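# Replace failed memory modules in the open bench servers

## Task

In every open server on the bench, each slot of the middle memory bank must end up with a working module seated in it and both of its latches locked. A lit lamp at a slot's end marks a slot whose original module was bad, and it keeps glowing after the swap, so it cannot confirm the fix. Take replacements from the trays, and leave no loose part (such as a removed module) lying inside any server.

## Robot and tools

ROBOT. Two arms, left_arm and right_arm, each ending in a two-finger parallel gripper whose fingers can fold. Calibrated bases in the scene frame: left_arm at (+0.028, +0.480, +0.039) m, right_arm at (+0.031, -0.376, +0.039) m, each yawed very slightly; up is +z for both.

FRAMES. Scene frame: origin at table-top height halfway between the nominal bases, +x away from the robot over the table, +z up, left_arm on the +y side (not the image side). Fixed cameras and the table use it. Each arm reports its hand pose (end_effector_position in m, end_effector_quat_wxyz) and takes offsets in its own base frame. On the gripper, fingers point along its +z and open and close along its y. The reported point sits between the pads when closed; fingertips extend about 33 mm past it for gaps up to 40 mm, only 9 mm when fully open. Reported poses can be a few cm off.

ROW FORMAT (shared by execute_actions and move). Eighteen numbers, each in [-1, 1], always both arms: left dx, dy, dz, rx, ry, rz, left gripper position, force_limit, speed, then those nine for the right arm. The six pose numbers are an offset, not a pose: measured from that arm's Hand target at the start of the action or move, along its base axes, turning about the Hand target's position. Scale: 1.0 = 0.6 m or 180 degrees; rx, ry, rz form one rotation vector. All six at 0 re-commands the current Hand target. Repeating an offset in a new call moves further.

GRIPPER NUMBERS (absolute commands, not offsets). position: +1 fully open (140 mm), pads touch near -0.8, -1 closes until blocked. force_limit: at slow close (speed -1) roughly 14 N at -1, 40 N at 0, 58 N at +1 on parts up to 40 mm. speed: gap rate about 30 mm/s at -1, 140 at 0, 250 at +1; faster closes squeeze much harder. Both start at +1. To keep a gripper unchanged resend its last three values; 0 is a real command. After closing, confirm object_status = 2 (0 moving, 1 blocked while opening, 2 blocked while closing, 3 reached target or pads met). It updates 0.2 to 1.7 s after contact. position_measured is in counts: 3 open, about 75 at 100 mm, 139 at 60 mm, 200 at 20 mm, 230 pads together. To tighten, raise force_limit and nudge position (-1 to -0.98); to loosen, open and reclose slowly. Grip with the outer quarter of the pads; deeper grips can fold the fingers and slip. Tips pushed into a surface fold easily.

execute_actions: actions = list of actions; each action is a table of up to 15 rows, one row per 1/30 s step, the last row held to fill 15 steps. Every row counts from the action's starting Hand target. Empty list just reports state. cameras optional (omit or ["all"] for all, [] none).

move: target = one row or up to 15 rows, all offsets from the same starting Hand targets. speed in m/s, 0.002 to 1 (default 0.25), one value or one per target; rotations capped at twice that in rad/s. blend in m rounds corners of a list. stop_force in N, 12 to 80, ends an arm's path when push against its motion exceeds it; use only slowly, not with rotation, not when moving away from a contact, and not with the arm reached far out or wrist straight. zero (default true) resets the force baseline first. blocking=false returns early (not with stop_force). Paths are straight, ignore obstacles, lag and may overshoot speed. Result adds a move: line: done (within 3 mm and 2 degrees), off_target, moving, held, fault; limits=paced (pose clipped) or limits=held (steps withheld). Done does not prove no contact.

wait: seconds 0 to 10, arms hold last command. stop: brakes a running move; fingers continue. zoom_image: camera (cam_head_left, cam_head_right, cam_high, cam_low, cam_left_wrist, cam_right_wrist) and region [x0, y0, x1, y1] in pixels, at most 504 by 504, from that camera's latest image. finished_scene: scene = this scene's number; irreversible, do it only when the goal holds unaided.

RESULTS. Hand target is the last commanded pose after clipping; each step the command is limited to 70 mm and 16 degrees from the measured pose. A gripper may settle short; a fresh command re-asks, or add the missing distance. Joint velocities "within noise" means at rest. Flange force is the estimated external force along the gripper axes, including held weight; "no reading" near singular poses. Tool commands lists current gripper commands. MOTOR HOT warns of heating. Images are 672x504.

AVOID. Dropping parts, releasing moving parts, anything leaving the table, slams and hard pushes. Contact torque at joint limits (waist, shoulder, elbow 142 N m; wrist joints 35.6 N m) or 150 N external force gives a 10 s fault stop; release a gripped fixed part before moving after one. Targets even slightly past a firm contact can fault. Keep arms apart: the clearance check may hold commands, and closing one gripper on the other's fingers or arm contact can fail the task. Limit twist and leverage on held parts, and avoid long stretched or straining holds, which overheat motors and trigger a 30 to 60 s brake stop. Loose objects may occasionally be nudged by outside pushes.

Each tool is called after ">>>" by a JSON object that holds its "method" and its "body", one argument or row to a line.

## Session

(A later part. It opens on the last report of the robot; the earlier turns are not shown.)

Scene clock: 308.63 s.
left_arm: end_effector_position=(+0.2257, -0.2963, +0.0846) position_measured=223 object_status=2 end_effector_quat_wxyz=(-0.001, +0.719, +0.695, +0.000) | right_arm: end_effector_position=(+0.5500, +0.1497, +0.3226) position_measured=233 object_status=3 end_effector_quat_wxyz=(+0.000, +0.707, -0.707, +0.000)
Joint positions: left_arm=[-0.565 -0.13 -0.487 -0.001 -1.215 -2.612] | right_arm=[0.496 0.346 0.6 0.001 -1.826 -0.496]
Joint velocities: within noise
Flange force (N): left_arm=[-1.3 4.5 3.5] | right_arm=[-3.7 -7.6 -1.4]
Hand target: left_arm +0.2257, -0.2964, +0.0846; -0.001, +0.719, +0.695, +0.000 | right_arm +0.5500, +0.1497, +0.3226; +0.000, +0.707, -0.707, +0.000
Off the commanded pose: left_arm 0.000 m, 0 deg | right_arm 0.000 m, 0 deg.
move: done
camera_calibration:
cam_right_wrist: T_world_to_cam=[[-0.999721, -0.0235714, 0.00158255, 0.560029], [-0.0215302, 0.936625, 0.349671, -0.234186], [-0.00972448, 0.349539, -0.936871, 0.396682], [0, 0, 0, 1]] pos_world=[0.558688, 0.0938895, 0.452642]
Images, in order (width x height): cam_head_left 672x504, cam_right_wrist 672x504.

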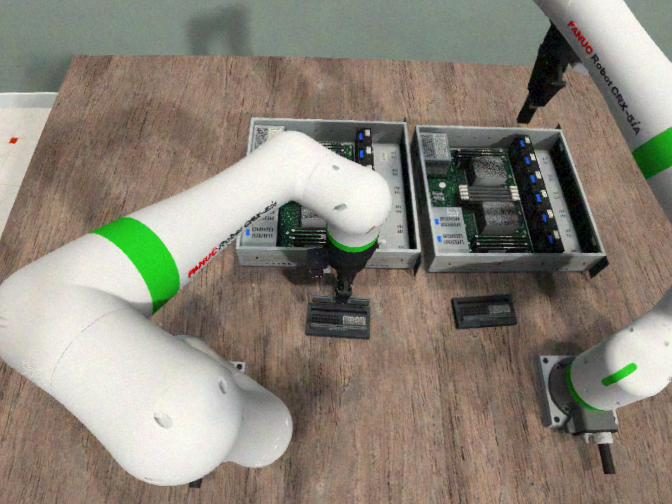

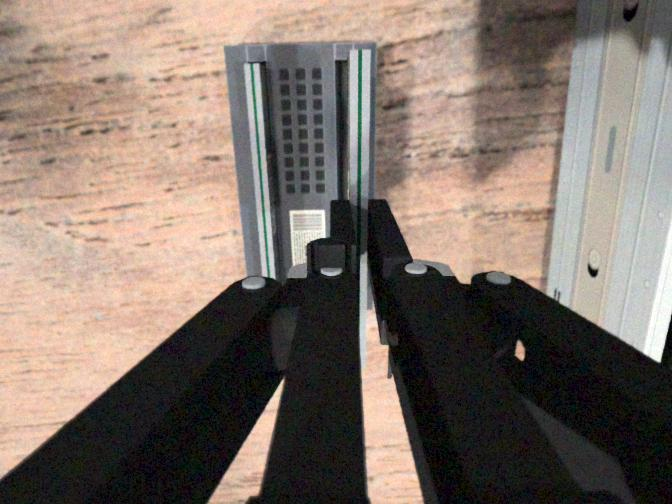

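>>> {"method": "move", "body": {
  "target": [-0.0018,0,-0.101,0,0,-0.003,-1,1,-1,0,0,0,0,0,0,-1,0,0],
  "speed": 0.025,
  "stop_force": 12,
  "cameras": ["cam_right_wrist","cam_head_left"]
}}

>>> {"method": "zoom_image", "body": {
  "camera": "cam_head_left",
  "region": [280, 250, 400, 350]
}}

>>> {"method": "zoom_image", "body": {
  "camera": "cam_right_wrist",
  "region": [220, 20, 400, 290]
}}

Scene clock: 322.40 s.
left_arm: end_effector_position=(+0.2250, -0.2964, +0.0416) position_measured=223 object_status=2 end_effector_quat_wxyz=(-0.001, +0.722, +0.692, +0.000) | right_arm: end_effector_position=(+0.5500, +0.1497, +0.3226) position_measured=233 object_status=3 end_effector_quat_wxyz=(+0.000, +0.707, -0.707, +0.000)
Joint positions: left_arm=[-0.566 -0.082 -0.554 -0.001 -1.1 -2.617] | right_arm=[0.496 0.346 0.6 0.001 -1.826 -0.496]
Joint velocities: within noise
Flange force (N): left_arm=[15.8 -2.9 -73.0] | right_arm=[-3.5 -8.1 -1.9]
Hand target: left_arm +0.2250, -0.2964, +0.0415; -0.001, +0.722, +0.692, +0.000 (not the last commanded pose) | right_arm +0.5500, +0.1497, +0.3226; +0.000, +0.707, -0.707, +0.000
Off the commanded pose: left_arm 0.018 m, 0 deg | right_arm 0.000 m, 0 deg.
move: contact (left_arm)
camera_calibration:
cam_right_wrist: T_world_to_cam=[[-0.999721, -0.0235714, 0.00158255, 0.560029], [-0.0215302, 0.936625, 0.349671, -0.234186], [-0.00972448, 0.349539, -0.936871, 0.396682], [0, 0, 0, 1]] pos_world=[0.558688, 0.0938895, 0.452642]
Images, in order (width x height): cam_head_left 672x504, cam_right_wrist 672x504.

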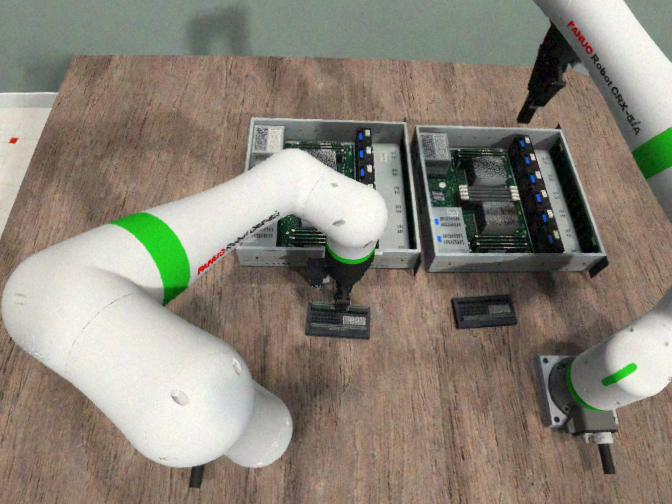

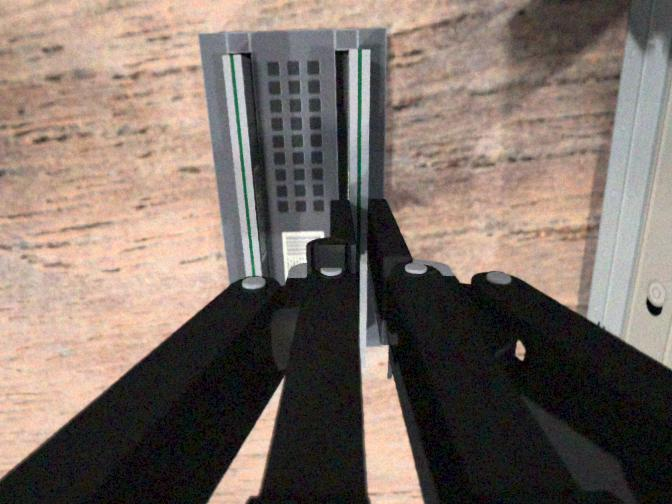

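Scaled by 4.200.

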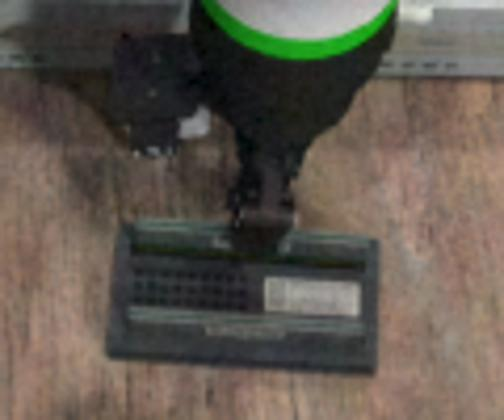

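Scaled by 1.867.

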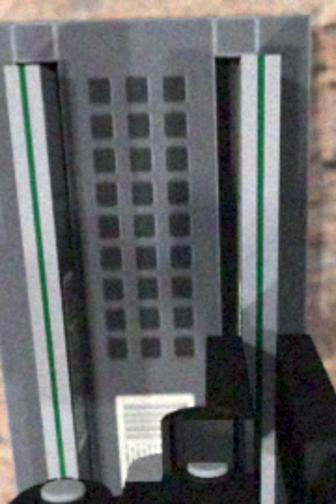

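>>> {"method": "move", "body": {
  "target": [
    [0,0,0.035,0,0,0,-1,1,-1,0,0,0,0,0,0,-1,0,0],
    [-0.0063,0,0.035,0,0,0,-1,1,-1,0,0,0,0,0,0,-1,0,0]
  ],
  "speed": 0.03,
  "cameras": ["cam_right_wrist"]
}}

>>> {"method": "zoom_image", "body": {
  "camera": "cam_right_wrist",
  "region": [220, 20, 400, 290]
}}

>>> {"method": "move", "body": {
  "target": [0,0,-0.068,0,0,0,-1,1,-1,0,0,0,0,0,0,-1,0,0],
  "speed": 0.015,
  "stop_force": 12,
  "cameras": ["cam_right_wrist"]
}}

>>> {"method": "zoom_image", "body": {
  "camera": "cam_right_wrist",
  "region": [220, 20, 400, 290]
}}

Scene clock: 342.70 s.
left_arm: end_effector_position=(+0.2212, -0.2964, +0.0625) position_measured=223 object_status=2 end_effector_quat_wxyz=(-0.001, +0.722, +0.692, +0.000) | right_arm: end_effector_position=(+0.5500, +0.1497, +0.3226) position_measured=233 object_status=3 end_effector_quat_wxyz=(+0.000, +0.707, -0.707, +0.000)
Joint positions: left_arm=[-0.572 -0.114 -0.529 -0.001 -1.157 -2.611] | right_arm=[0.496 0.346 0.6 0.001 -1.826 -0.496]
Joint velocities: within noise
Flange force (N): left_arm=[-1.0 4.5 3.7] | right_arm=[-3.4 -8.5 -2.2]
Hand target: left_arm +0.2212, -0.2964, +0.0625; -0.001, +0.722, +0.692, +0.000 | right_arm +0.5500, +0.1497, +0.3226; +0.000, +0.707, -0.707, +0.000
Off the commanded pose: left_arm 0.000 m, 0 deg | right_arm 0.000 m, 0 deg.
move: done
camera_calibration:
cam_right_wrist: T_world_to_cam=[[-0.999721, -0.0235714, 0.00158255, 0.560029], [-0.0215302, 0.936625, 0.349671, -0.234186], [-0.00972448, 0.349539, -0.936871, 0.396682], [0, 0, 0, 1]] pos_world=[0.558688, 0.0938895, 0.452642]
Images, in order (width x height): cam_right_wrist 672x504.

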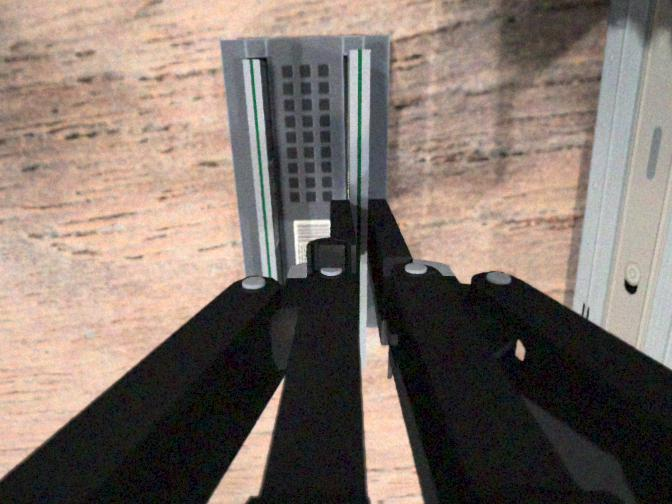

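Scaled by 1.867.

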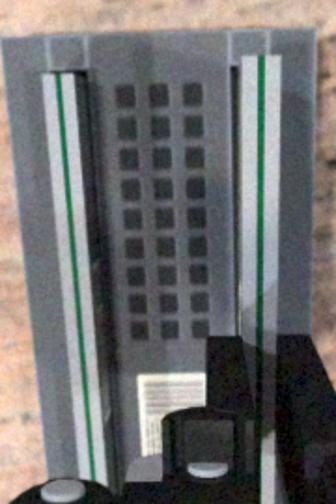

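Scene clock: 345.73 s.
left_arm: end_effector_position=(+0.2213, -0.2965, +0.0258) position_measured=223 object_status=2 end_effector_quat_wxyz=(-0.001, +0.722, +0.692, +0.000) | right_arm: end_effector_position=(+0.5500, +0.1497, +0.3226) position_measured=233 object_status=3 end_effector_quat_wxyz=(+0.000, +0.707, -0.707, +0.000)
Joint positions: left_arm=[-0.572 -0.067 -0.581 -0.001 -1.057 -2.611] | right_arm=[0.496 0.346 0.6 0.001 -1.826 -0.496]
Joint velocities: within noise
Flange force (N): left_arm=[8.0 1.6 -44.3] | right_arm=[-3.4 -7.9 -1.7]
Hand target: left_arm +0.2213, -0.2965, +0.0258; -0.001, +0.722, +0.692, +0.000 (not the last commanded pose) | right_arm +0.5500, +0.1497, +0.3226; +0.000, +0.707, -0.707, +0.000
Off the commanded pose: left_arm 0.004 m, 0 deg | right_arm 0.000 m, 0 deg.
move: contact (left_arm)
camera_calibration:
cam_right_wrist: T_world_to_cam=[[-0.999721, -0.0235714, 0.00158255, 0.560029], [-0.0215302, 0.936625, 0.349671, -0.234186], [-0.00972448, 0.349539, -0.936871, 0.396682], [0, 0, 0, 1]] pos_world=[0.558688, 0.0938895, 0.452642]
Images, in order (width x height): cam_right_wrist 672x504.

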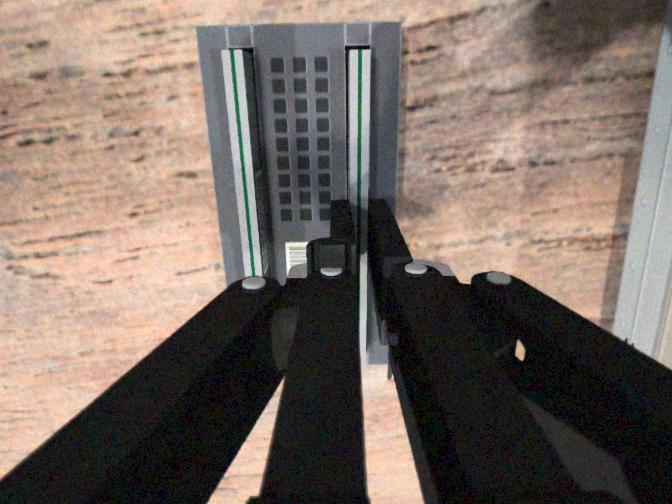

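Scaled by 1.867.

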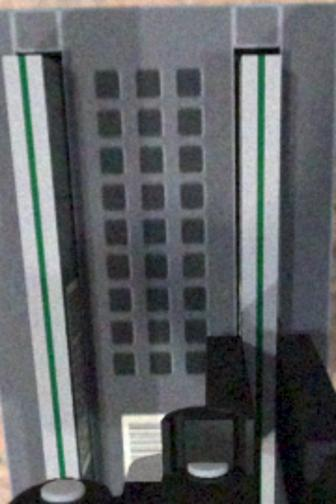

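>>> {"method": "move", "body": {
  "target": [0,0,0,0,0,0,-0.55,0,-1,0,0,0,0,0,0,-1,0,0],
  "cameras": []
}}

>>> {"method": "move", "body": {
  "target": [
    [0,0,0.08,0,0,0,-0.55,0,-1,0,0,0,0,0,0,-1,0,0],
    [-0.07,0,0.09,0,0,0,-0.55,0,-1,0,0,0,0,0,0,-1,0,0]
  ],
  "speed": 0.06,
  "cameras": ["cam_right_wrist","cam_head_left"]
}}

>>> {"method": "zoom_image", "body": {
  "camera": "cam_right_wrist",
  "region": [290, 20, 470, 290]
}}

>>> {"method": "zoom_image", "body": {
  "camera": "cam_head_left",
  "region": [280, 250, 400, 350]
}}

Scene clock: 353.87 s.
left_arm: end_effector_position=(+0.2213, -0.2965, +0.0258) position_measured=199 object_status=0 end_effector_quat_wxyz=(-0.001, +0.722, +0.692, +0.000) | right_arm: end_effector_position=(+0.5500, +0.1497, +0.3226) position_measured=233 object_status=3 end_effector_quat_wxyz=(+0.000, +0.707, -0.707, +0.000)
Joint positions: left_arm=[-0.572 -0.067 -0.582 -0.001 -1.057 -2.611] | right_arm=[0.496 0.346 0.6 0.001 -1.826 -0.496]
Joint velocities: within noise
Flange force (N): left_arm=[-1.0 4.3 4.3] | right_arm=[-3.5 -7.6 -1.7]
Hand target: left_arm +0.2213, -0.2965, +0.0258; -0.001, +0.722, +0.692, +0.000 | right_arm +0.5500, +0.1497, +0.3226; +0.000, +0.707, -0.707, +0.000
Off the commanded pose: left_arm 0.000 m, 0 deg | right_arm 0.000 m, 0 deg.
move: done
No camera images: "cameras" was empty.

Scene clock: 355.70 s.
left_arm: end_effector_position=(+0.1793, -0.2965, +0.0798) position_measured=199 object_status=3 end_effector_quat_wxyz=(-0.001, +0.722, +0.692, +0.000) | right_arm: end_effector_position=(+0.5500, +0.1497, +0.3226) position_measured=233 object_status=3 end_effector_quat_wxyz=(+0.000, +0.707, -0.707, +0.000)
Joint positions: left_arm=[-0.643 -0.199 -0.557 -0.001 -1.214 -2.54] | right_arm=[0.496 0.346 0.6 0.001 -1.826 -0.496]
Joint velocities: within noise
Flange force (N): left_arm=[-0.9 4.5 3.8] | right_arm=[-3.4 -7.8 -1.4]
Hand target: left_arm +0.1793, -0.2965, +0.0798; -0.001, +0.722, +0.692, +0.000 | right_arm +0.5500, +0.1497, +0.3226; +0.000, +0.707, -0.707, +0.000
Off the commanded pose: left_arm 0.000 m, 0 deg | right_arm 0.000 m, 0 deg.
move: done
camera_calibration:
cam_right_wrist: T_world_to_cam=[[-0.999721, -0.0235714, 0.00158255, 0.560029], [-0.0215302, 0.936625, 0.349671, -0.234186], [-0.00972448, 0.349539, -0.936871, 0.396682], [0, 0, 0, 1]] pos_world=[0.558688, 0.0938895, 0.452642]
Images, in order (width x height): cam_head_left 672x504, cam_right_wrist 672x504.

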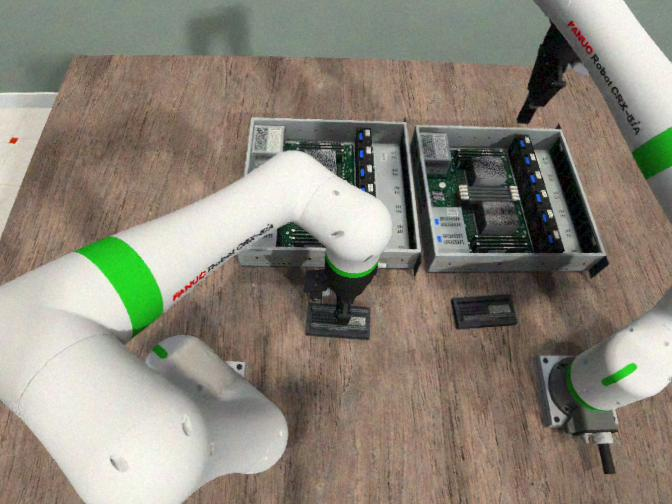

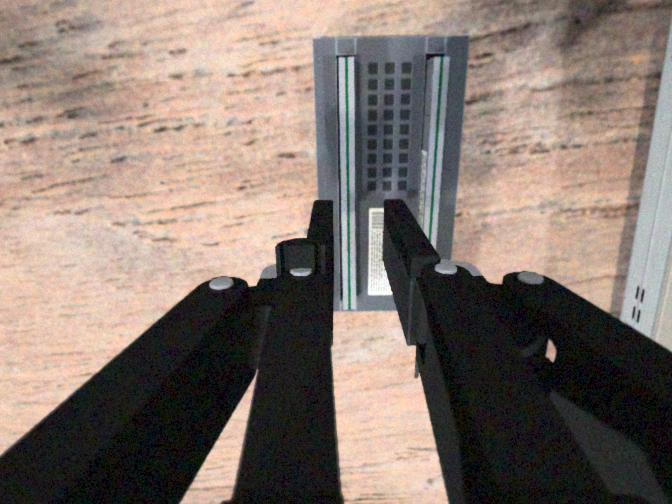

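Scaled by 1.867.

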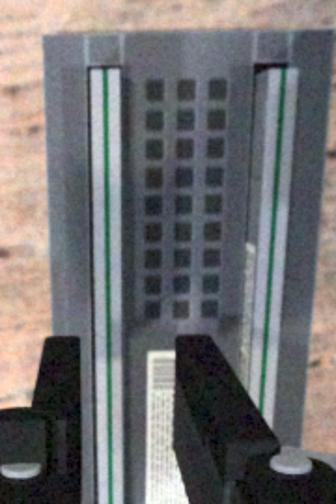

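Scaled by 4.200.

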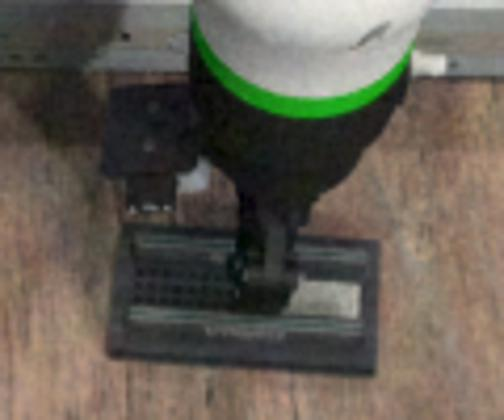

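>>> {"method": "move", "body": {
  "target": [-0.0025,0,-0.098,0,0,0,-0.55,0,-1,0,0,0,0,0,0,-1,0,0],
  "speed": 0.05,
  "cameras": ["cam_right_wrist"]
}}

>>> {"method": "move", "body": {
  "target": [0,0,0,0,0,0,-1,0.3,-1,0,0,0,0,0,0,-1,0,0],
  "cameras": []
}}

>>> {"method": "wait", "body": {
  "seconds": 1,
  "cameras": ["cam_right_wrist"]
}}

>>> {"method": "move", "body": {
  "target": [
    [0,0,0.06,0,0,0,-1,0.3,-1,0,0,0,0,0,0,-1,0,0],
    [0,0,0.38,0,0,0,-1,0.3,-1,0,0,0,0,0,0,-1,0,0]
  ],
  "speed": [0.03,0.15],
  "cameras": ["cam_right_wrist","cam_low"]
}}

>>> {"method": "zoom_image", "body": {
  "camera": "cam_low",
  "region": [420, 80, 652, 254]
}}

Scene clock: 372.40 s.
left_arm: end_effector_position=(+0.1778, -0.2965, +0.0210) position_measured=199 object_status=3 end_effector_quat_wxyz=(-0.001, +0.722, +0.692, +0.000) | right_arm: end_effector_position=(+0.5500, +0.1497, +0.3226) position_measured=233 object_status=3 end_effector_quat_wxyz=(+0.000, +0.707, -0.707, +0.000)
Joint positions: left_arm=[-0.646 -0.127 -0.648 -0.001 -1.051 -2.537] | right_arm=[0.496 0.346 0.6 0.001 -1.826 -0.496]
Joint velocities: within noise
Flange force (N): left_arm=[-0.5 4.7 4.1] | right_arm=[-3.7 -8.1 -1.9]
Hand target: left_arm +0.1778, -0.2965, +0.0210; -0.001, +0.722, +0.692, +0.000 | right_arm +0.5500, +0.1497, +0.3226; +0.000, +0.707, -0.707, +0.000
Off the commanded pose: left_arm 0.000 m, 0 deg | right_arm 0.000 m, 0 deg.
move: done
camera_calibration:
cam_right_wrist: T_world_to_cam=[[-0.999721, -0.0235714, 0.00158255, 0.560029], [-0.0215302, 0.936625, 0.349671, -0.234186], [-0.00972448, 0.349539, -0.936871, 0.396682], [0, 0, 0, 1]] pos_world=[0.558688, 0.0938895, 0.452642]
Images, in order (width x height): cam_right_wrist 672x504.

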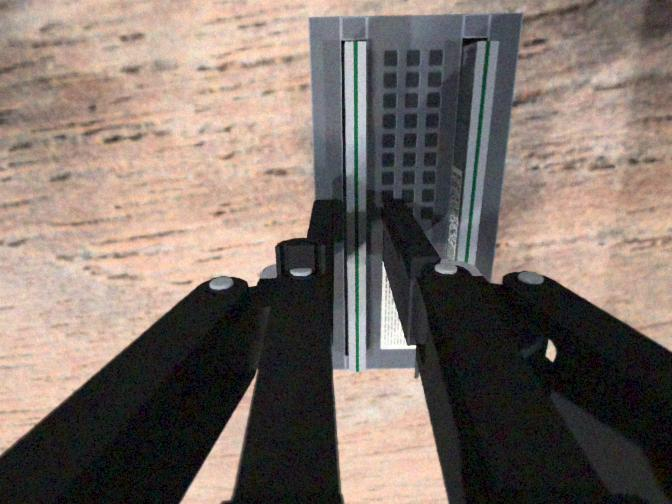

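Scene clock: 373.40 s.
left_arm: end_effector_position=(+0.1778, -0.2965, +0.0210) position_measured=222 object_status=0 end_effector_quat_wxyz=(-0.001, +0.722, +0.692, +0.000) | right_arm: end_effector_position=(+0.5500, +0.1497, +0.3226) position_measured=233 object_status=3 end_effector_quat_wxyz=(+0.000, +0.707, -0.707, +0.000)
Joint positions: left_arm=[-0.646 -0.127 -0.648 -0.001 -1.051 -2.537] | right_arm=[0.496 0.346 0.6 0.001 -1.826 -0.496]
Joint velocities: within noise
Flange force (N): left_arm=[-0.6 4.4 1.5] | right_arm=[-3.5 -7.8 -1.6]
Hand target: left_arm +0.1778, -0.2965, +0.0210; -0.001, +0.722, +0.692, +0.000 | right_arm +0.5500, +0.1497, +0.3226; +0.000, +0.707, -0.707, +0.000
Off the commanded pose: left_arm 0.000 m, 0 deg | right_arm 0.000 m, 0 deg.
move: done
No camera images: "cameras" was empty.

Scene clock: 374.40 s.
left_arm: end_effector_position=(+0.1778, -0.2965, +0.0210) position_measured=222 object_status=2 end_effector_quat_wxyz=(-0.001, +0.722, +0.692, +0.000) | right_arm: end_effector_position=(+0.5500, +0.1497, +0.3226) position_measured=233 object_status=3 end_effector_quat_wxyz=(+0.000, +0.707, -0.707, +0.000)
Joint positions: left_arm=[-0.646 -0.127 -0.648 -0.001 -1.051 -2.537] | right_arm=[0.496 0.346 0.6 0.001 -1.826 -0.496]
Joint velocities: within noise
Flange force (N): left_arm=[-0.8 4.2 0.8] | right_arm=[-3.6 -7.9 -1.5]
Hand target: left_arm +0.1778, -0.2965, +0.0210; -0.001, +0.722, +0.692, +0.000 | right_arm +0.5500, +0.1497, +0.3226; +0.000, +0.707, -0.707, +0.000
Tool commands: left_gripper/position=-1.0 left_gripper/force_limit=+0.3 left_gripper/speed=-1.0 right_gripper/position=-1.0 right_gripper/force_limit=+0.0 right_gripper/speed=+0.0
Off the commanded pose: left_arm 0.000 m, 0 deg | right_arm 0.000 m, 0 deg.
wait: 1.00 s; at rest by 0.17 s
camera_calibration:
cam_right_wrist: T_world_to_cam=[[-0.999721, -0.0235714, 0.00158255, 0.560029], [-0.0215302, 0.936625, 0.349671, -0.234186], [-0.00972448, 0.349539, -0.936871, 0.396682], [0, 0, 0, 1]] pos_world=[0.558688, 0.0938895, 0.452642]
Images, in order (width x height): cam_right_wrist 672x504.

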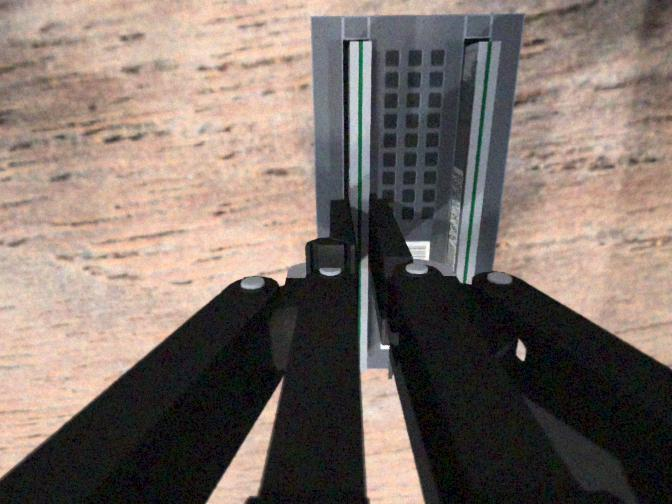

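Scene clock: 377.27 s.
left_arm: end_effector_position=(+0.1778, -0.2965, +0.2490) position_measured=222 object_status=2 end_effector_quat_wxyz=(-0.001, +0.722, +0.692, +0.000) | right_arm: end_effector_position=(+0.5500, +0.1497, +0.3226) position_measured=233 object_status=3 end_effector_quat_wxyz=(+0.000, +0.707, -0.707, +0.000)
Joint positions: left_arm=[-0.646 -0.268 -0.209 -0.001 -1.631 -2.537] | right_arm=[0.496 0.346 0.6 0.001 -1.826 -0.496]
Joint velocities: within noise
Flange force (N): left_arm=[-1.1 4.3 2.0] | right_arm=[-3.6 -8.3 -1.7]
Hand target: left_arm +0.1778, -0.2965, +0.2490; -0.001, +0.722, +0.692, +0.000 | right_arm +0.5500, +0.1497, +0.3226; +0.000, +0.707, -0.707, +0.000
Off the commanded pose: left_arm 0.000 m, 0 deg | right_arm 0.000 m, 0 deg.
move: done
camera_calibration:
cam_right_wrist: T_world_to_cam=[[-0.999721, -0.0235714, 0.00158255, 0.560029], [-0.0215302, 0.936625, 0.349671, -0.234186], [-0.00972448, 0.349539, -0.936871, 0.396682], [0, 0, 0, 1]] pos_world=[0.558688, 0.0938895, 0.452642]
Images, in order (width x height): cam_low 672x504, cam_right_wrist 672x504.

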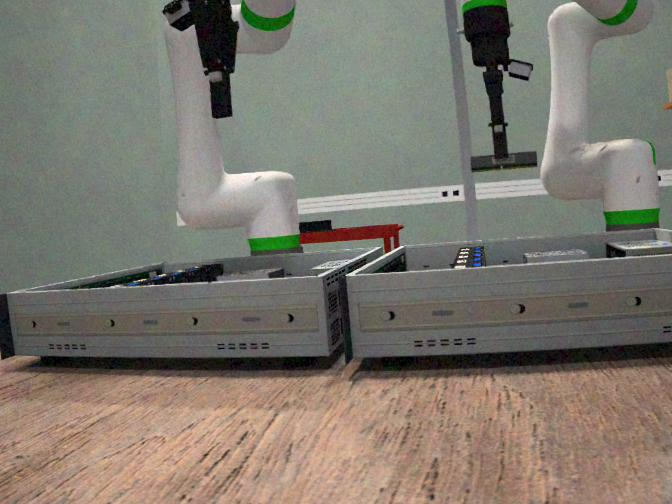

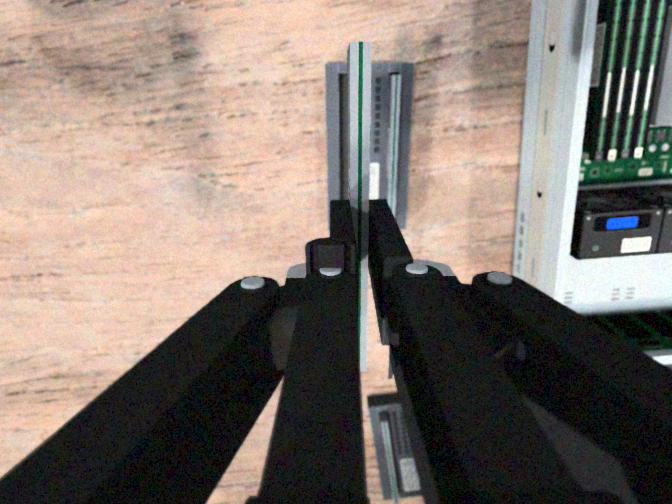

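Scaled by 2.172.

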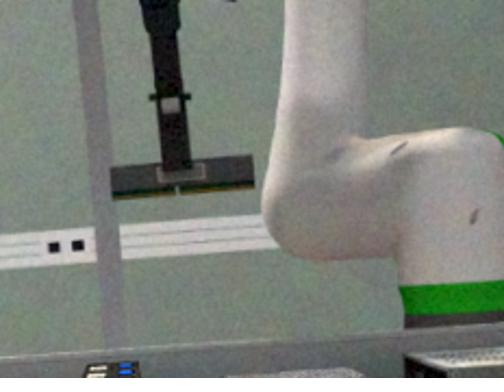

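>>> {"method": "move", "body": {
  "target": [0.6498,0.1222,-0.0142,0,0,0.029,-1,0.3,-1,0,0,0,0,0,0,-1,0,0],
  "speed": 0.2,
  "cameras": ["cam_right_wrist","cam_low"]
}}

>>> {"method": "zoom_image", "body": {
  "camera": "cam_low",
  "region": [440, 80, 672, 254]
}}

>>> {"method": "zoom_image", "body": {
  "camera": "cam_right_wrist",
  "region": [260, 0, 440, 270]
}}

Scene clock: 387.93 s.
left_arm: end_effector_position=(+0.5677, -0.2231, +0.2405) position_measured=222 object_status=2 end_effector_quat_wxyz=(-0.001, +0.689, +0.724, +0.000) | right_arm: end_effector_position=(+0.5500, +0.1497, +0.3226) position_measured=233 object_status=3 end_effector_quat_wxyz=(+0.000, +0.707, -0.707, +0.000)
Joint positions: left_arm=[-0.16 0.422 0.511 -0.001 -1.66 -2.932] | right_arm=[0.496 0.346 0.6 0.001 -1.826 -0.496]
Joint velocities: within noise
Flange force (N): left_arm=[0.2 3.5 2.8] | right_arm=[-3.3 -8.1 -1.9]
Hand target: left_arm +0.5677, -0.2232, +0.2405; -0.001, +0.689, +0.724, +0.000 | right_arm +0.5500, +0.1497, +0.3226; +0.000, +0.707, -0.707, +0.000
Off the commanded pose: left_arm 0.000 m, 0 deg | right_arm 0.000 m, 0 deg.
move: done
camera_calibration:
cam_right_wrist: T_world_to_cam=[[-0.999721, -0.0235714, 0.00158255, 0.560029], [-0.0215302, 0.936625, 0.349671, -0.234186], [-0.00972448, 0.349539, -0.936871, 0.396682], [0, 0, 0, 1]] pos_world=[0.558688, 0.0938895, 0.452642]
Images, in order (width x height): cam_low 672x504, cam_right_wrist 672x504.

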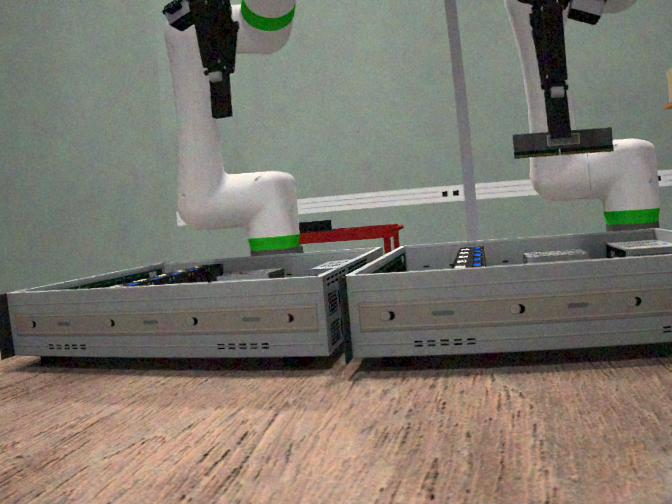

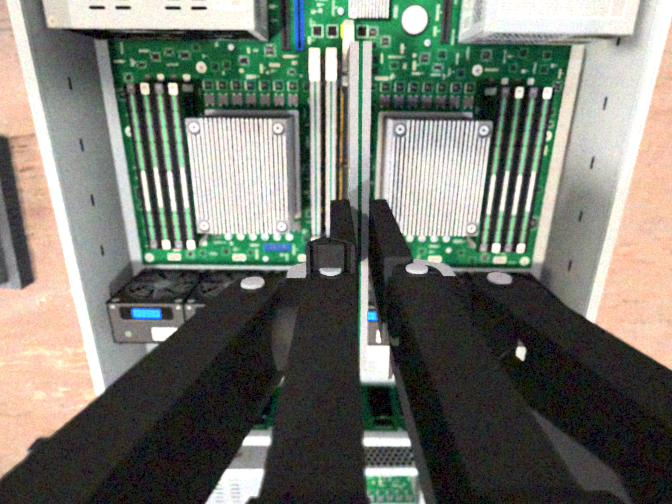

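Scaled by 2.172.

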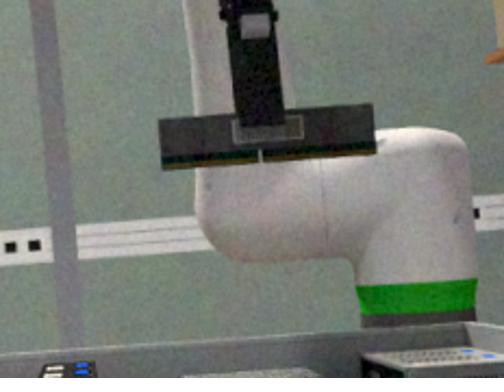

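Scaled by 1.867.

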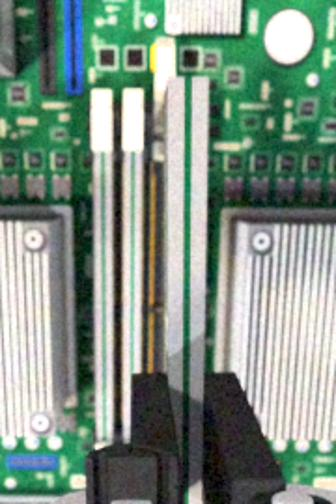

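>>> {"method": "move", "body": {
  "target": [
    [0,-0.003,-0.2342,0,0,0,-1,0.3,-1,0,0,0,0,0,0,-1,0,0]
  ],
  "speed": 0.1,
  "cameras": ["cam_right_wrist"]
}}

>>> {"method": "zoom_image", "body": {
  "camera": "cam_right_wrist",
  "region": [270, 0, 450, 270]
}}

Scene clock: 395.63 s.
left_arm: end_effector_position=(+0.5677, -0.2250, +0.1000) position_measured=222 object_status=2 end_effector_quat_wxyz=(-0.001, +0.689, +0.724, +0.000) | right_arm: end_effector_position=(+0.5500, +0.1497, +0.3226) position_measured=233 object_status=3 end_effector_quat_wxyz=(+0.000, +0.707, -0.707, +0.000)
Joint positions: left_arm=[-0.164 0.449 0.221 -0.001 -1.342 -2.928] | right_arm=[0.496 0.346 0.6 0.001 -1.826 -0.496]
Joint velocities: within noise
Flange force (N): left_arm=[0.5 3.1 2.7] | right_arm=[-3.5 -7.8 -1.8]
Hand target: left_arm +0.5677, -0.2250, +0.0999; -0.001, +0.689, +0.724, +0.000 | right_arm +0.5500, +0.1497, +0.3226; +0.000, +0.707, -0.707, +0.000
Off the commanded pose: left_arm 0.000 m, 0 deg | right_arm 0.000 m, 0 deg.
move: done
camera_calibration:
cam_right_wrist: T_world_to_cam=[[-0.999721, -0.0235714, 0.00158255, 0.560029], [-0.0215302, 0.936625, 0.349671, -0.234186], [-0.00972448, 0.349539, -0.936871, 0.396682], [0, 0, 0, 1]] pos_world=[0.558688, 0.0938895, 0.452642]
Images, in order (width x height): cam_right_wrist 672x504.

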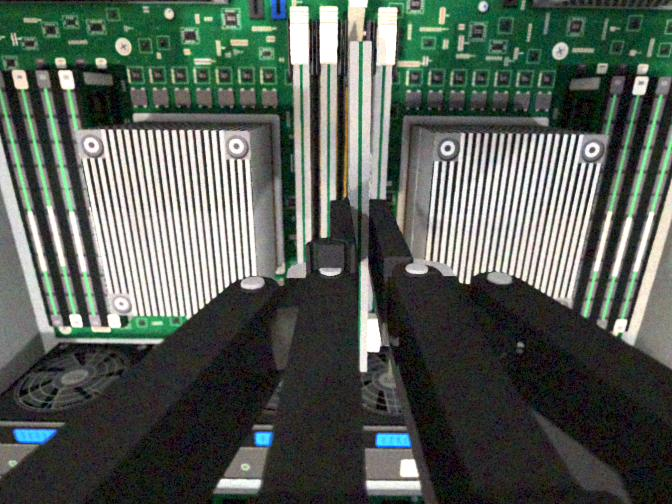

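Scaled by 1.867.

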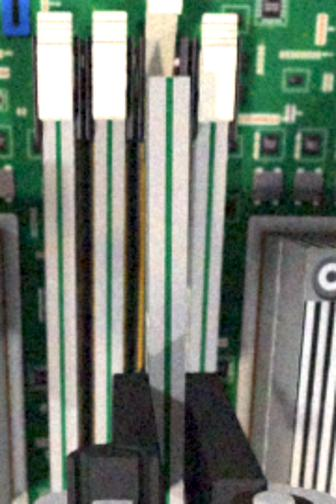

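>>> {"method": "move", "body": {
  "target": [
    [-0.0008,0,0,0,0,-0.003,-1,0.3,-1,0,0,0,0,0,0,-1,0,0]
  ],
  "speed": 0.05,
  "cameras": []
}}

>>> {"method": "move", "body": {
  "target": [0,0,-0.08,0,0,0,-1,0.3,-1,0,0,0,0,0,0,-1,0,0],
  "speed": 0.012,
  "stop_force": 12,
  "cameras": ["cam_right_wrist","cam_low"]
}}

>>> {"method": "zoom_image", "body": {
  "camera": "cam_right_wrist",
  "region": [270, 0, 450, 270]
}}

Scene clock: 409.37 s.
left_arm: end_effector_position=(+0.5672, -0.2250, +0.0999) position_measured=222 object_status=2 end_effector_quat_wxyz=(-0.001, +0.693, +0.721, +0.000) | right_arm: end_effector_position=(+0.5500, +0.1497, +0.3226) position_measured=233 object_status=3 end_effector_quat_wxyz=(+0.000, +0.707, -0.707, +0.000)
Joint positions: left_arm=[-0.164 0.448 0.219 -0.001 -1.342 -2.938] | right_arm=[0.496 0.346 0.6 0.001 -1.826 -0.496]
Joint velocities: within noise
Flange force (N): left_arm=[0.1 3.2 2.9] | right_arm=[-3.8 -8.0 -1.8]
Hand target: left_arm +0.5672, -0.2250, +0.0999; -0.001, +0.693, +0.721, +0.000 | right_arm +0.5500, +0.1497, +0.3226; +0.000, +0.707, -0.707, +0.000
Off the commanded pose: left_arm 0.000 m, 0 deg | right_arm 0.000 m, 0 deg.
move: done
No camera images: "cameras" was empty.

Scene clock: 413.27 s.
left_arm: end_effector_position=(+0.5672, -0.2250, +0.0605) position_measured=222 object_status=2 end_effector_quat_wxyz=(-0.001, +0.693, +0.721, +0.000) | right_arm: end_effector_position=(+0.5500, +0.1497, +0.3226) position_measured=233 object_status=3 end_effector_quat_wxyz=(+0.000, +0.707, -0.707, +0.000)
Joint positions: left_arm=[-0.164 0.475 0.161 -0.001 -1.258 -2.938] | right_arm=[0.496 0.346 0.6 0.001 -1.826 -0.496]
Joint velocities: within noise
Flange force (N): left_arm=[6.9 -4.0 -25.0] | right_arm=[-3.5 -7.7 -1.6]
Hand target: left_arm +0.5672, -0.2250, +0.0605; -0.001, +0.693, +0.721, +0.000 (not the last commanded pose) | right_arm +0.5500, +0.1497, +0.3226; +0.000, +0.707, -0.707, +0.000
Off the commanded pose: left_arm 0.009 m, 0 deg | right_arm 0.000 m, 0 deg.
move: contact (left_arm)
camera_calibration:
cam_right_wrist: T_world_to_cam=[[-0.999721, -0.0235714, 0.00158255, 0.560029], [-0.0215302, 0.936625, 0.349671, -0.234186], [-0.00972448, 0.349539, -0.936871, 0.396682], [0, 0, 0, 1]] pos_world=[0.558688, 0.0938895, 0.452642]
Images, in order (width x height): cam_low 672x504, cam_right_wrist 672x504.

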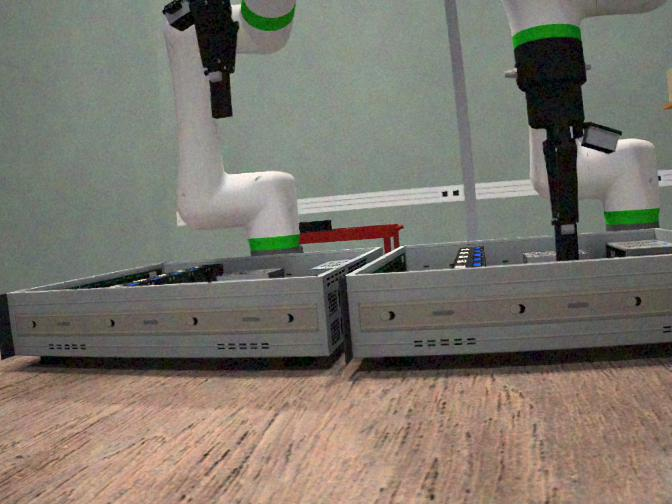

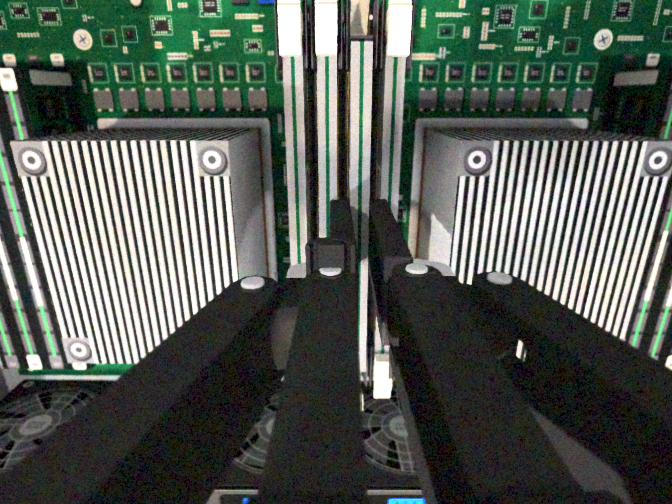

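Scaled by 1.867.

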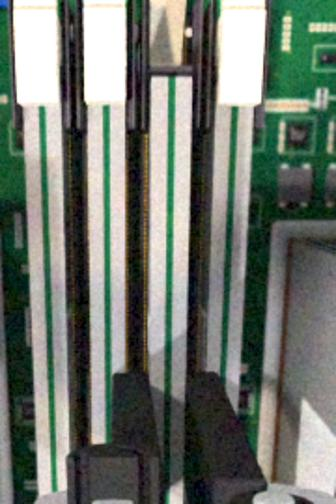

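>>> {"method": "move", "body": {
  "target": [0,0,-0.02,0,0,0,-1,0.3,-1,0,0,0,0,0,0,-1,0,0],
  "speed": 0.01,
  "stop_force": 25,
  "zero": false,
  "cameras": []
}}

>>> {"method": "move", "body": {
  "target": [0,0,0.003,0,0,0,-0.55,0,-1,0,0,0,0,0,0,-1,0,0],
  "speed": 0.02,
  "cameras": []
}}

>>> {"method": "move", "body": {
  "target": [
    [0,0,0.06,0,0,0,-0.55,0,-1,0,0,0,0,0,0,-1,0,0],
    [-0.001,0.002,0.06,0,0,0.003,-1,0,0,0,0,0,0,0,0,-1,0,0]
  ],
  "speed": 0.06,
  "cameras": ["cam_right_wrist","cam_head_right"]
}}

>>> {"method": "zoom_image", "body": {
  "camera": "cam_right_wrist",
  "region": [270, 0, 450, 270]
}}

>>> {"method": "zoom_image", "body": {
  "camera": "cam_head_right",
  "region": [270, 150, 370, 225]
}}

Scene clock: 425.33 s.
left_arm: end_effector_position=(+0.5672, -0.2250, +0.0605) position_measured=222 object_status=2 end_effector_quat_wxyz=(-0.001, +0.693, +0.721, +0.000) | right_arm: end_effector_position=(+0.5500, +0.1497, +0.3226) position_measured=233 object_status=3 end_effector_quat_wxyz=(+0.000, +0.707, -0.707, +0.000)
Joint positions: left_arm=[-0.164 0.475 0.161 -0.001 -1.258 -2.938] | right_arm=[0.496 0.346 0.6 0.001 -1.826 -0.496]
Joint velocities: within noise
Flange force (N): left_arm=[6.5 -3.8 -24.9] | right_arm=[-3.4 -7.6 -1.4]
Hand target: left_arm +0.5672, -0.2250, +0.0605; -0.001, +0.693, +0.721, +0.000 (not the last commanded pose) | right_arm +0.5500, +0.1497, +0.3226; +0.000, +0.707, -0.707, +0.000
Off the commanded pose: left_arm 0.012 m, 0 deg | right_arm 0.000 m, 0 deg.
move: contact (left_arm)
No camera images: "cameras" was empty.

Scene clock: 426.10 s.
left_arm: end_effector_position=(+0.5672, -0.2250, +0.0623) position_measured=199 object_status=0 end_effector_quat_wxyz=(-0.001, +0.693, +0.721, +0.000) | right_arm: end_effector_position=(+0.5500, +0.1497, +0.3226) position_measured=233 object_status=3 end_effector_quat_wxyz=(+0.000, +0.707, -0.707, +0.000)
Joint positions: left_arm=[-0.164 0.473 0.164 -0.001 -1.262 -2.938] | right_arm=[0.496 0.346 0.6 0.001 -1.826 -0.496]
Joint velocities: within noise
Flange force (N): left_arm=[0.5 3.9 2.7] | right_arm=[-3.5 -8.0 -2.0]
Hand target: left_arm +0.5672, -0.2250, +0.0623; -0.001, +0.693, +0.721, +0.000 | right_arm +0.5500, +0.1497, +0.3226; +0.000, +0.707, -0.707, +0.000
Off the commanded pose: left_arm 0.000 m, 0 deg | right_arm 0.000 m, 0 deg.
move: done
No camera images: "cameras" was empty.

Scene clock: 427.57 s.
left_arm: end_effector_position=(+0.5666, -0.2238, +0.0983) position_measured=233 object_status=3 end_effector_quat_wxyz=(-0.001, +0.689, +0.724, +0.000) | right_arm: end_effector_position=(+0.5500, +0.1497, +0.3226) position_measured=233 object_status=3 end_effector_quat_wxyz=(+0.000, +0.707, -0.707, +0.000)
Joint positions: left_arm=[-0.162 0.447 0.213 -0.001 -1.337 -2.93] | right_arm=[0.496 0.346 0.6 0.001 -1.826 -0.496]
Joint velocities: within noise
Flange force (N): left_arm=[0.5 4.2 2.3] | right_arm=[-3.6 -8.3 -1.9]
Hand target: left_arm +0.5666, -0.2238, +0.0983; -0.001, +0.689, +0.724, +0.000 | right_arm +0.5500, +0.1497, +0.3226; +0.000, +0.707, -0.707, +0.000
Off the commanded pose: left_arm 0.000 m, 0 deg | right_arm 0.000 m, 0 deg.
move: done
camera_calibration:
cam_right_wrist: T_world_to_cam=[[-0.999721, -0.0235714, 0.00158255, 0.560029], [-0.0215302, 0.936625, 0.349671, -0.234186], [-0.00972448, 0.349539, -0.936871, 0.396682], [0, 0, 0, 1]] pos_world=[0.558688, 0.0938895, 0.452642]
Images, in order (width x height): cam_head_right 672x504, cam_right_wrist 672x504.

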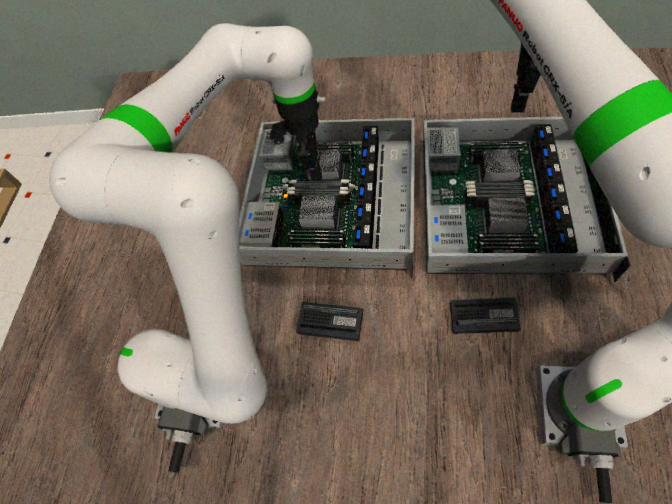

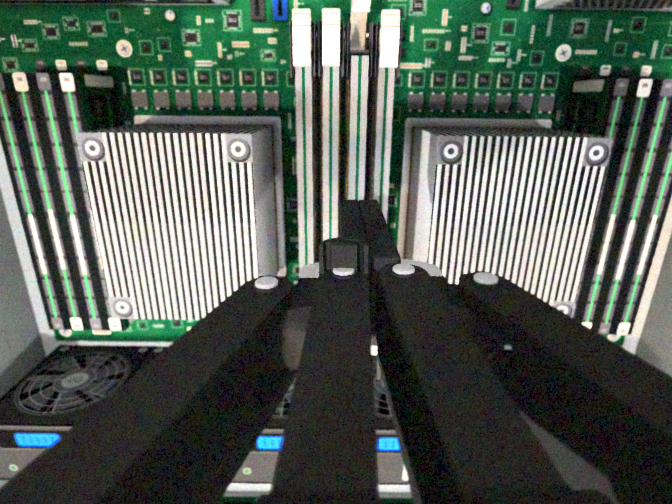

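Scaled by 1.867.

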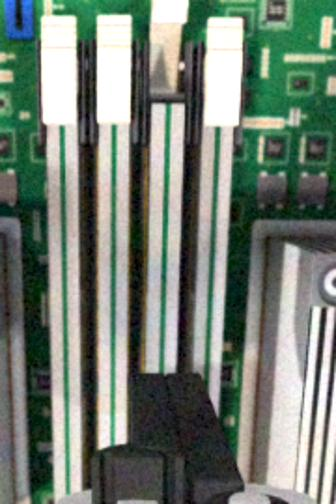

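Scaled by 5.040.

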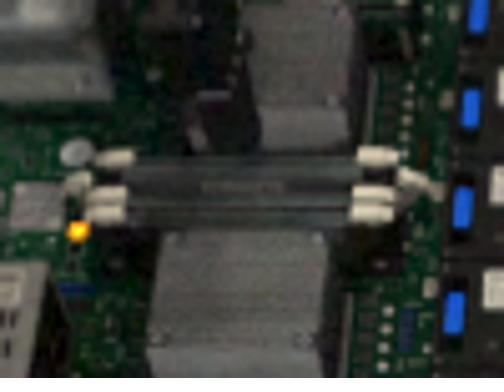

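>>> {"method": "move", "body": {
  "target": [0,0,-0.08,0,0,0,-1,0,0,0,0,0,0,0,0,-1,0,0],
  "speed": 0.01,
  "stop_force": 50,
  "cameras": []
}}

>>> {"method": "move", "body": {
  "target": [0,0,0.2,0,0,0,-1,0,0,0,0,0,0,0,0,-1,0,0],
  "speed": 0.12,
  "cameras": ["cam_right_wrist","cam_head_right","cam_high"]
}}

>>> {"method": "zoom_image", "body": {
  "camera": "cam_head_right",
  "region": [270, 150, 370, 225]
}}

>>> {"method": "zoom_image", "body": {
  "camera": "cam_right_wrist",
  "region": [260, 0, 440, 270]
}}

Scene clock: 439.53 s.
left_arm: end_effector_position=(+0.5666, -0.2238, +0.0597) position_measured=233 object_status=3 end_effector_quat_wxyz=(-0.001, +0.689, +0.724, +0.000) | right_arm: end_effector_position=(+0.5500, +0.1497, +0.3226) position_measured=233 object_status=3 end_effector_quat_wxyz=(+0.000, +0.707, -0.707, +0.000)
Joint positions: left_arm=[-0.162 0.473 0.157 -0.001 -1.255 -2.93] | right_arm=[0.496 0.346 0.6 0.001 -1.826 -0.496]
Joint velocities: within noise
Flange force (N): left_arm=[9.1 -2.1 -59.3] | right_arm=[-3.6 -8.0 -1.5]
Hand target: left_arm +0.5666, -0.2238, +0.0597; -0.001, +0.689, +0.724, +0.000 (not the last commanded pose) | right_arm +0.5500, +0.1497, +0.3226; +0.000, +0.707, -0.707, +0.000
Off the commanded pose: left_arm 0.009 m, 0 deg | right_arm 0.000 m, 0 deg.
move: contact (left_arm)
No camera images: "cameras" was empty.

Scene clock: 440.87 s.
left_arm: end_effector_position=(+0.5666, -0.2238, +0.1797) position_measured=233 object_status=3 end_effector_quat_wxyz=(+0.000, +0.689, +0.724, +0.000) | right_arm: end_effector_position=(+0.5500, +0.1497, +0.3226) position_measured=233 object_status=3 end_effector_quat_wxyz=(+0.000, +0.707, -0.707, +0.000)
Joint positions: left_arm=[-0.162 0.417 0.362 -0.001 -1.516 -2.93] | right_arm=[0.496 0.346 0.6 0.001 -1.826 -0.496]
Joint velocities: within noise
Flange force (N): left_arm=[0.9 2.3 1.9] | right_arm=[-3.5 -8.2 -2.1]
Hand target: left_arm +0.5666, -0.2238, +0.1797; -0.001, +0.689, +0.724, +0.000 | right_arm +0.5500, +0.1497, +0.3226; +0.000, +0.707, -0.707, +0.000
Off the commanded pose: left_arm 0.000 m, 0 deg | right_arm 0.000 m, 0 deg.
move: done
camera_calibration:
cam_right_wrist: T_world_to_cam=[[-0.999721, -0.0235714, 0.00158255, 0.560029], [-0.0215302, 0.936625, 0.349671, -0.234186], [-0.00972448, 0.349539, -0.936871, 0.396682], [0, 0, 0, 1]] pos_world=[0.558688, 0.0938895, 0.452642]
Images, in order (width x height): cam_head_right 672x504, cam_high 672x504, cam_right_wrist 672x504.

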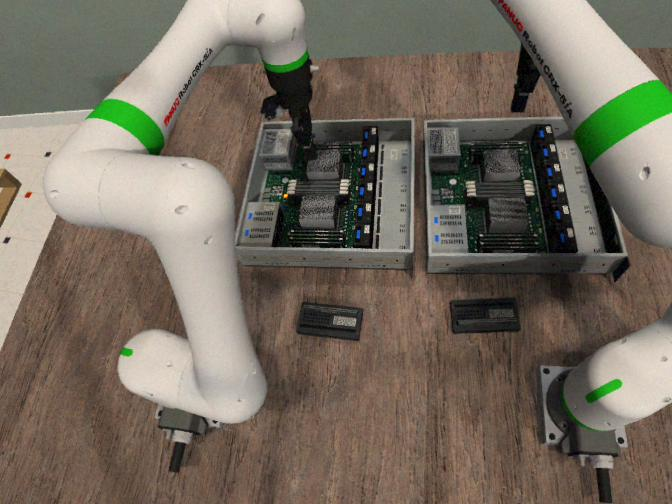

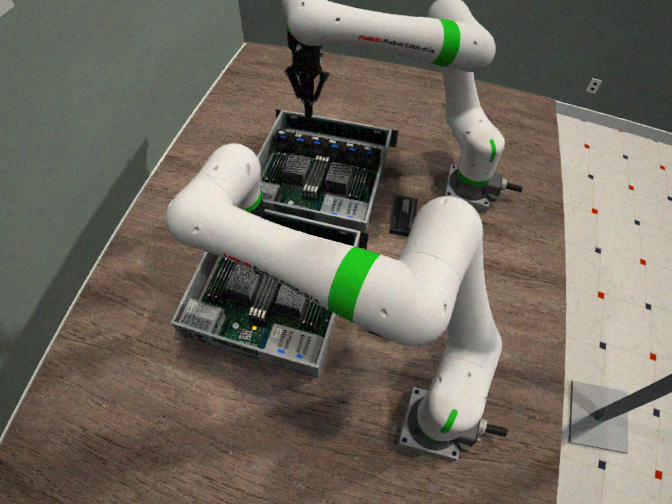

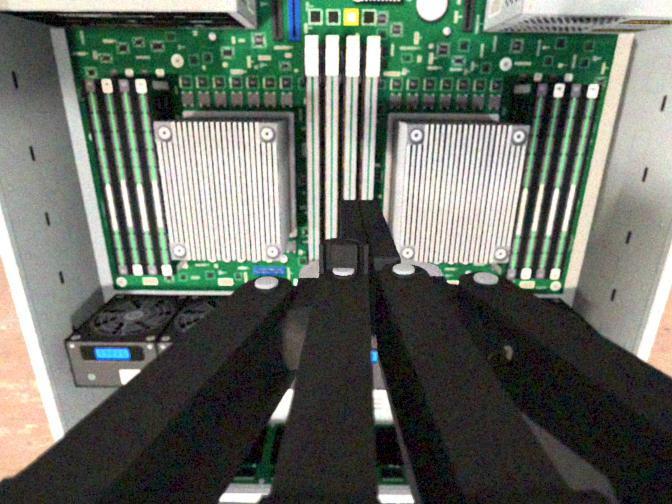

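Scaled by 5.040.

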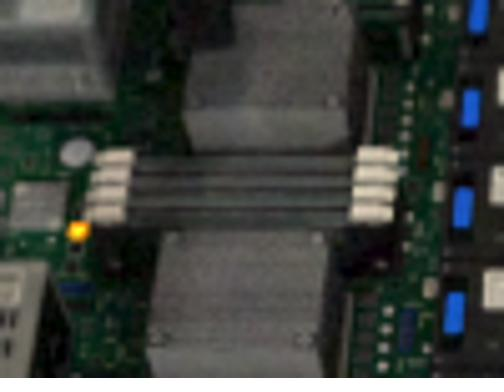

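Scaled by 1.867.

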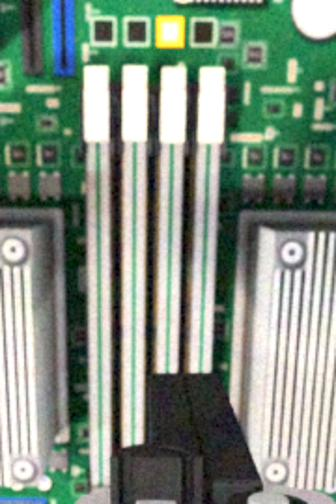

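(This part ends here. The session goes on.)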